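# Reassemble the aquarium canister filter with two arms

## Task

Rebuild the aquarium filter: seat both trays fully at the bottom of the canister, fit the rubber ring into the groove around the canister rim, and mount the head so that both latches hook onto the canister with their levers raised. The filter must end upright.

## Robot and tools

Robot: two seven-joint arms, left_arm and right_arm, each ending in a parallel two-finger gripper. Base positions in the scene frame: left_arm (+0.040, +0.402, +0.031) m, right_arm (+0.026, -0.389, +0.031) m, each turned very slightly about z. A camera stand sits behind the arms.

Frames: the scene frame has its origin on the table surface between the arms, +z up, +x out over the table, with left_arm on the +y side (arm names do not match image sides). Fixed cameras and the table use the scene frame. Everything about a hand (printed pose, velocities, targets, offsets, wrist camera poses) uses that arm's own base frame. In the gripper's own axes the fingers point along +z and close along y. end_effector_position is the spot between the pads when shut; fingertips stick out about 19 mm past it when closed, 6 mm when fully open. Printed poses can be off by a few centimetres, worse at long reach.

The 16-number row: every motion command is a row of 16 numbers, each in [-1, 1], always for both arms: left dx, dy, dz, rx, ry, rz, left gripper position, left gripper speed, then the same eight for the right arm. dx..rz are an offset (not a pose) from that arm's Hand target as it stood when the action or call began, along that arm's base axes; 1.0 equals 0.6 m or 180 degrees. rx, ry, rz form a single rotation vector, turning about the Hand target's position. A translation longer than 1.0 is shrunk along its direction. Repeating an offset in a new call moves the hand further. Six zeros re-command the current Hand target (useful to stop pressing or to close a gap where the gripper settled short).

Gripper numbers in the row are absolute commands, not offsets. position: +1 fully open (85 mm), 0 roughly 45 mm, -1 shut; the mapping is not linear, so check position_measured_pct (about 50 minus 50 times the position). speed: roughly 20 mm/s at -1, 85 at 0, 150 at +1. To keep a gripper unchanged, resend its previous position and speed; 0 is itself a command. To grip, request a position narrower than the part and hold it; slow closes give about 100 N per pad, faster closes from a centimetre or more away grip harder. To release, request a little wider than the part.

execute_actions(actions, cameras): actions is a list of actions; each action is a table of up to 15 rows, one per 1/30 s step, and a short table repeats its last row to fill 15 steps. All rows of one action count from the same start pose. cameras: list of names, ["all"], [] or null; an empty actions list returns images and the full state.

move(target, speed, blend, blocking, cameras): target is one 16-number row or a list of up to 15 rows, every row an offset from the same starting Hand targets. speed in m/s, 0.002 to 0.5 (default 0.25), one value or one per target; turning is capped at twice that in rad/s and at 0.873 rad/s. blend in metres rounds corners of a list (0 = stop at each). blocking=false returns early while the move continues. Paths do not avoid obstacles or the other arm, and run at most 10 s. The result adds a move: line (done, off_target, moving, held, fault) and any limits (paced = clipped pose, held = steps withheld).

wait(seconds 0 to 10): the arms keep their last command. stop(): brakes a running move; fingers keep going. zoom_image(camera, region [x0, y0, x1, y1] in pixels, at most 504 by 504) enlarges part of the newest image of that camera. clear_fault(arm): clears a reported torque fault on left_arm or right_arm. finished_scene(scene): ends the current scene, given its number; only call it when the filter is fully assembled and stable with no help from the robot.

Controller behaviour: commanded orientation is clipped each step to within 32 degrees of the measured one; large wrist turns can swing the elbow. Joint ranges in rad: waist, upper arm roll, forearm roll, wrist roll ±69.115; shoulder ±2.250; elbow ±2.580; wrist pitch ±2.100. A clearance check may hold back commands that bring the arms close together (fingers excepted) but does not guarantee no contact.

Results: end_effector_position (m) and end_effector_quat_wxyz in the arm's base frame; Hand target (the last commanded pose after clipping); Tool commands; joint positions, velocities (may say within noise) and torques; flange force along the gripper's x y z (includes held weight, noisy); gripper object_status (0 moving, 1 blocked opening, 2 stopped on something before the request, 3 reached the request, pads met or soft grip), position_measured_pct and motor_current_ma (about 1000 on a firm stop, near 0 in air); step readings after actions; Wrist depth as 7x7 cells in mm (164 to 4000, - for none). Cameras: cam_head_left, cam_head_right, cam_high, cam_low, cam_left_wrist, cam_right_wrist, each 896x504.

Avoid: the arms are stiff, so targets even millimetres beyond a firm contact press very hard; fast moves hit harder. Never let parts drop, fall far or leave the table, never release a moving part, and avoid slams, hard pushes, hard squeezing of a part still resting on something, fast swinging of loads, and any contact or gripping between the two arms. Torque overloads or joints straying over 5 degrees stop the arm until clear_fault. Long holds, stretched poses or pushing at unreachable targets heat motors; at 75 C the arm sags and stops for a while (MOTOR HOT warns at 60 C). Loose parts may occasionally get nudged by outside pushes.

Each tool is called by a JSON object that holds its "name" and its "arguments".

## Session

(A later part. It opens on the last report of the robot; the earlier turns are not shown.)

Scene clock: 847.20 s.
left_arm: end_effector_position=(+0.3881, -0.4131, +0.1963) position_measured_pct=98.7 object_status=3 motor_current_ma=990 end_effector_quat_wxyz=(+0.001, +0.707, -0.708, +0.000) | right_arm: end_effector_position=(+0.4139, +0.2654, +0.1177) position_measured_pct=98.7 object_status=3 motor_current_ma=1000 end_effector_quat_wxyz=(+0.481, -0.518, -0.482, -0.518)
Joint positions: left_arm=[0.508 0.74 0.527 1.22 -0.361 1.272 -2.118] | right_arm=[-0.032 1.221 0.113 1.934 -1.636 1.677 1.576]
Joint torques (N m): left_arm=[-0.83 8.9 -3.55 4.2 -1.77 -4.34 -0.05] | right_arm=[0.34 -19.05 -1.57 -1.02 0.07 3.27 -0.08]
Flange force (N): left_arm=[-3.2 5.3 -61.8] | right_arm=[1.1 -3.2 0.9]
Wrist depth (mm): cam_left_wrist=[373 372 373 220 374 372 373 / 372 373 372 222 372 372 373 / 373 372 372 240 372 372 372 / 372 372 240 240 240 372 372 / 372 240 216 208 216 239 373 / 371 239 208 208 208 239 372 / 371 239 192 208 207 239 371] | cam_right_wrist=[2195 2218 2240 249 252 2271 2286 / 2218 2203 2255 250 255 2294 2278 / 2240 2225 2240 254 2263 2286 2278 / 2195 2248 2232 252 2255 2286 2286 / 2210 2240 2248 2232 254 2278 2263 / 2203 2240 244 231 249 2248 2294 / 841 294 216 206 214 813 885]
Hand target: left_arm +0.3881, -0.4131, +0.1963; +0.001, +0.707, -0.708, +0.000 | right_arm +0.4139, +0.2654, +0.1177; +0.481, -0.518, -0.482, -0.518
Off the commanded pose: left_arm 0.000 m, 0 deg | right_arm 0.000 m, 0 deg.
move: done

{"name": "move", "arguments": {"target": [0,0,0,0,0,0,-1,0,0.0002,0.0025,0,0,0,0,-1,0], "speed": 0.01, "cameras": ["cam_low","cam_left_wrist"]}}

{"name": "zoom_image", "arguments": {"camera": "cam_left_wrist", "region": [380, 60, 560, 190]}}

{"name": "zoom_image", "arguments": {"camera": "cam_low", "region": [335, 185, 385, 225]}}

Scene clock: 855.07 s.
left_arm: end_effector_position=(+0.3881, -0.4131, +0.1963) position_measured_pct=98.7 object_status=3 motor_current_ma=990 end_effector_quat_wxyz=(+0.001, +0.707, -0.708, +0.000) | right_arm: end_effector_position=(+0.4140, +0.2669, +0.1177) position_measured_pct=98.7 object_status=3 motor_current_ma=1000 end_effector_quat_wxyz=(+0.481, -0.518, -0.482, -0.518)
Joint positions: left_arm=[0.508 0.74 0.527 1.22 -0.361 1.272 -2.118] | right_arm=[-0.034 1.221 0.111 1.934 -1.639 1.675 1.576]
Joint torques (N m): left_arm=[0.27 8.89 -2.61 4.16 -1.21 -4.56 -0.09] | right_arm=[-6.44 -18.65 -6.07 -3.15 -2.11 1.86 -0.03]
Flange force (N): left_arm=[-4.8 4.2 -61.6] | right_arm=[5.5 -9.3 -21.5]
Wrist depth (mm): cam_left_wrist=[373 373 372 220 373 374 374 / 372 372 373 220 373 373 372 / 373 372 372 239 372 373 372 / 372 373 240 240 240 372 373 / 373 240 215 208 216 240 372 / 372 239 207 208 208 240 372 / 371 239 192 207 207 239 370] | cam_right_wrist=[2218 2232 2240 247 250 2263 2278 / 2225 2232 2225 249 - 2255 2294 / 2218 2225 2225 253 2286 2263 2302 / 2210 2218 2232 250 2248 2271 2278 / 2210 2255 2255 2240 253 2263 2278 / 2218 1133 243 231 249 2263 2286 / 838 294 220 205 213 812 884]
Hand target: left_arm +0.3881, -0.4131, +0.1963; +0.001, +0.707, -0.708, +0.000 | right_arm +0.4140, +0.2669, +0.1177; +0.481, -0.518, -0.482, -0.518
Off the commanded pose: left_arm 0.000 m, 0 deg | right_arm 0.000 m, 0 deg.
move: done
Images, in order (width x height): cam_low 896x504, cam_left_wrist 896x504.

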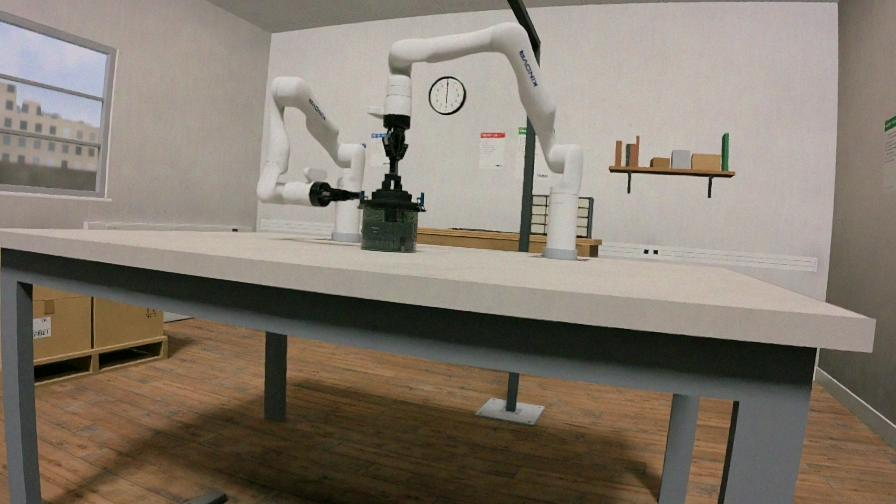

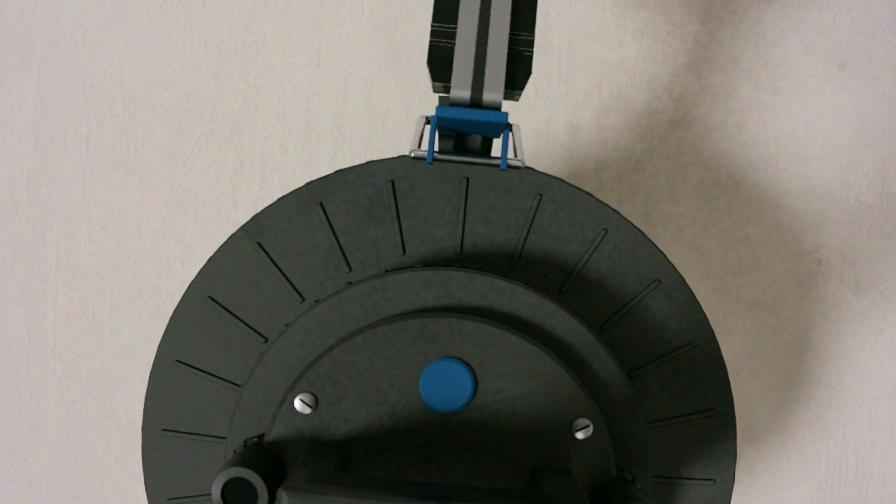

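Scaled by 2.800 from the camera's 896x504 image, which has a finer 1280x720 frame.

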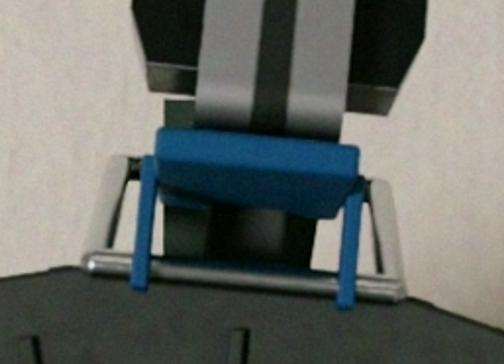

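Scaled by 10.080 from the camera's 896x504 image, which has a finer 1280x720 frame.

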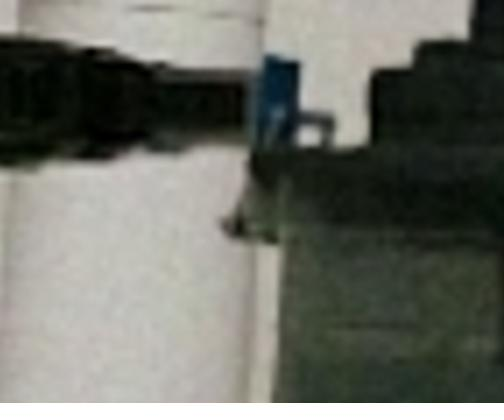

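{"name": "move", "arguments": {"target": [[0,0,0,0,0,0,-1,0,-0.0036,-0.05,0,0,0,0,-1,0],[0,0,0.0083,0,0,0,-1,0,-0.0119,-0.1663,0,0,0,0,-1,0],[0,0,0.15,0,0,0,-1,0,-0.0119,-0.1663,0.1,0,0,0,-1,0],[0,0.35,0.15,0,0,0,-1,0,-0.0119,-0.1663,0.2,0,0,0,-1,0]], "speed": [0.04,0.1,0.15,0.2], "blend": [0.002,0,0.03,0], "cameras": ["all"]}}

{"name": "zoom_image", "arguments": {"camera": "cam_low", "region": [335, 170, 445, 260]}}

{"name": "zoom_image", "arguments": {"camera": "cam_high", "region": [420, 170, 570, 300]}}

{"name": "zoom_image", "arguments": {"camera": "cam_right_wrist", "region": [230, 150, 700, 504]}}

Scene clock: 873.40 s.
left_arm: end_effector_position=(+0.3881, -0.2031, +0.2863) position_measured_pct=98.7 object_status=3 motor_current_ma=990 end_effector_quat_wxyz=(+0.001, +0.707, -0.708, +0.000) | right_arm: end_effector_position=(+0.4068, +0.1672, +0.2377) position_measured_pct=98.7 object_status=3 motor_current_ma=1000 end_effector_quat_wxyz=(+0.481, -0.518, -0.482, -0.518)
Joint positions: left_arm=[0.036 0.359 0.555 1.535 -0.192 1.302 -2.529] | right_arm=[0.116 0.936 0.26 1.989 -1.42 1.817 1.379]
Joint torques (N m): left_arm=[0.94 -14.93 2.46 -6.76 0.17 -0.06 -0.04] | right_arm=[0.35 -17.76 -0.39 -2.28 -0.46 3.25 -0.08]
Flange force (N): left_arm=[1.4 -7.0 -4.0] | right_arm=[0.0 -2.9 2.0]
Wrist depth (mm): cam_left_wrist=[461 461 328 329 328 460 463 / 462 461 461 348 462 460 462 / 460 460 461 460 461 461 463 / 459 460 459 460 461 460 461 / 459 458 460 459 461 461 461 / 459 459 459 458 460 460 462 / 459 460 460 459 459 461 460] | cam_right_wrist=[705 2335 2343 533 2343 2360 2368 / 715 2310 2326 557 2368 2376 2411 / 2294 2343 2326 560 2376 2394 2394 / 2318 2310 2335 562 2351 2376 2385 / 2335 2335 2335 2360 2368 2385 2402 / 2335 2310 2335 2376 2343 2368 2385 / 1223 1239 2343 2343 1268 2360 2385]
Hand target: left_arm +0.3881, -0.2031, +0.2863; +0.001, +0.707, -0.708, +0.000 | right_arm +0.4068, +0.1672, +0.2377; +0.481, -0.518, -0.482, -0.518
Off the commanded pose: left_arm 0.000 m, 0 deg | right_arm 0.000 m, 0 deg.
move: done

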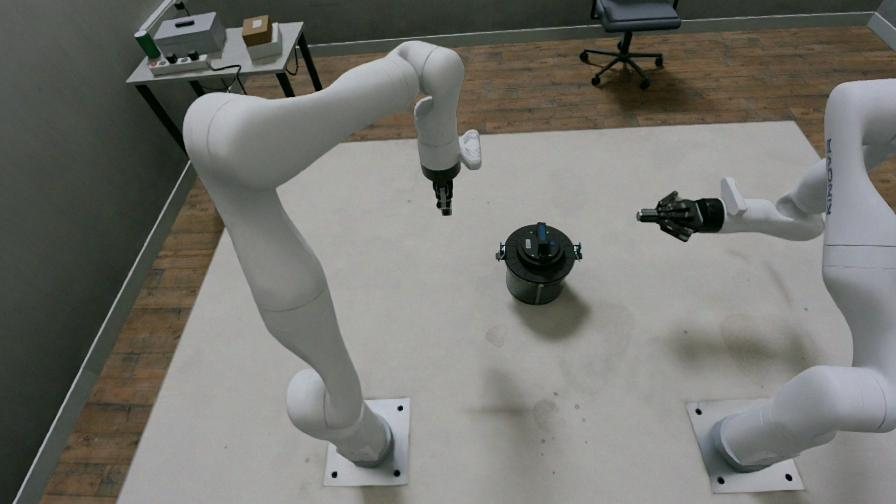

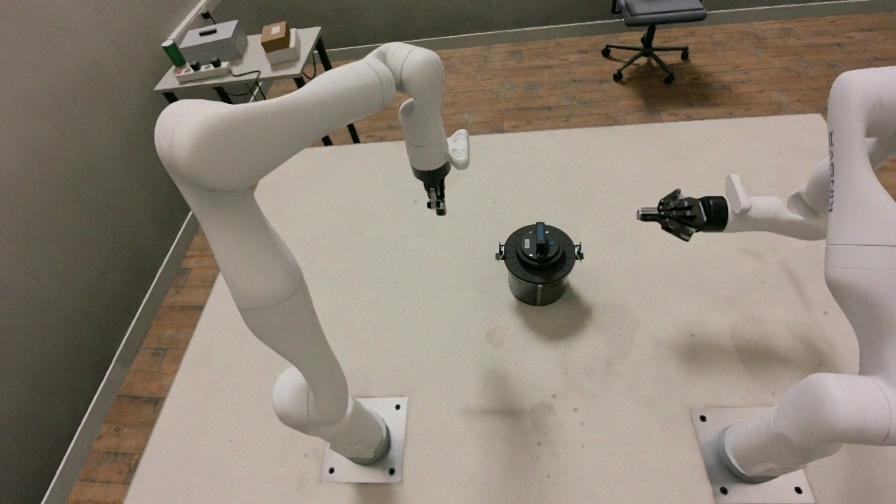

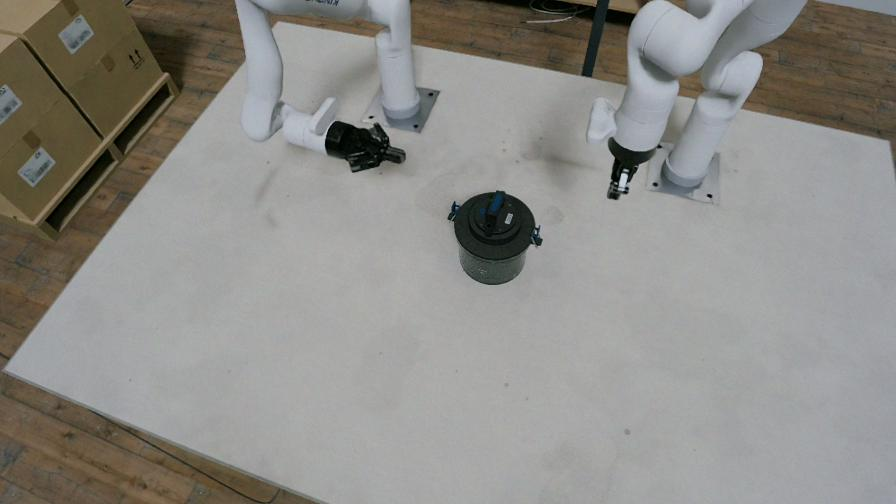

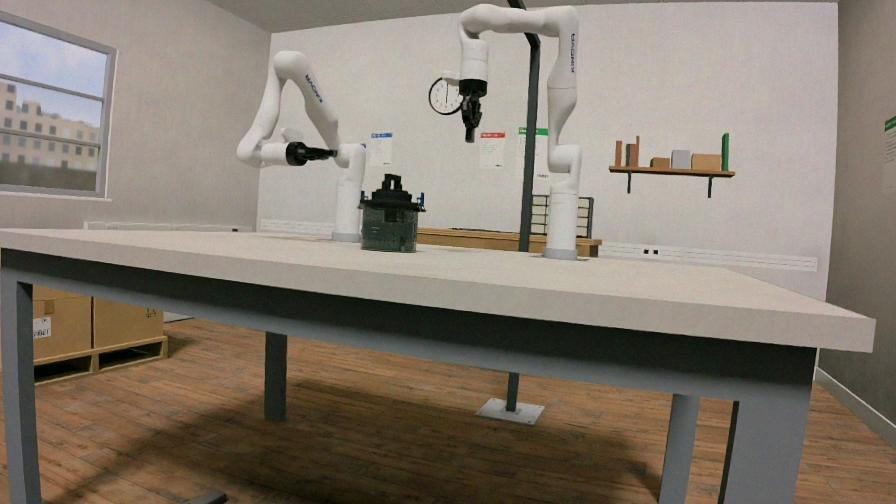

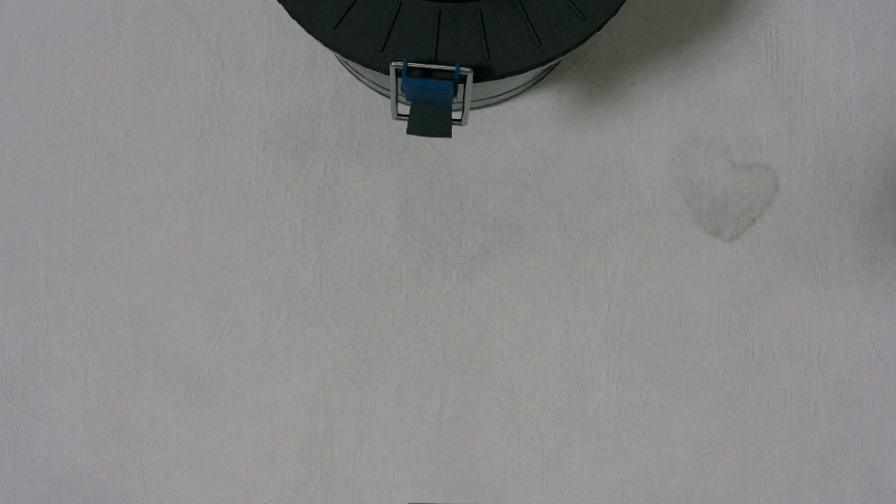

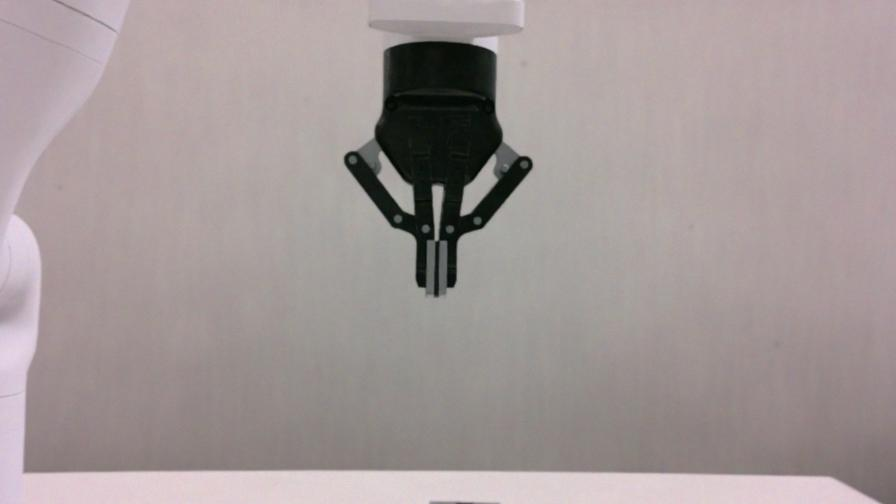

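Scaled by 4.582 from the camera's 896x504 image, which has a finer 1280x720 frame.

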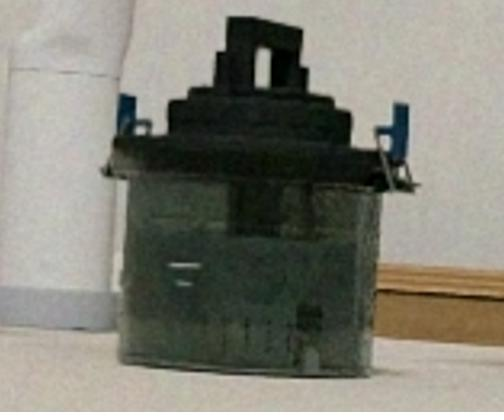

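Scaled by 3.360 from the camera's 896x504 image, which has a finer 1280x720 frame.

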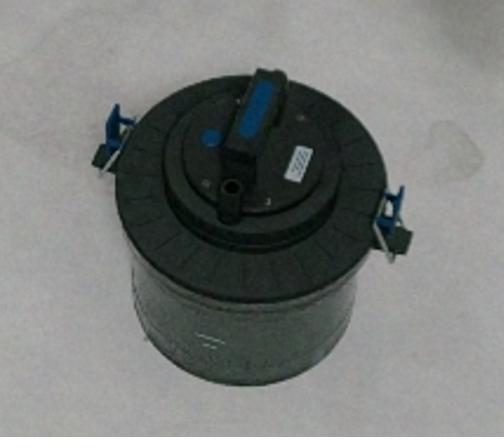

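Scaled by 1.072 from the camera's 896x504 image, which has a finer 1280x720 frame.

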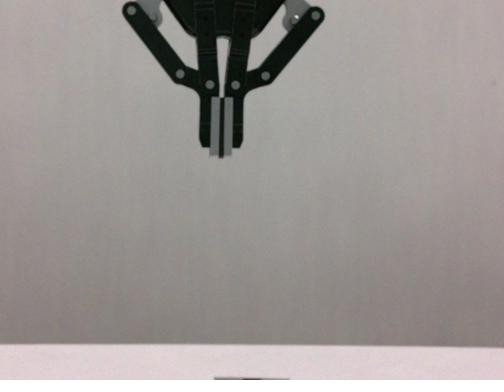

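{"name": "finished_scene", "arguments": {"scene": 2}}

The scene is finished: the task was done.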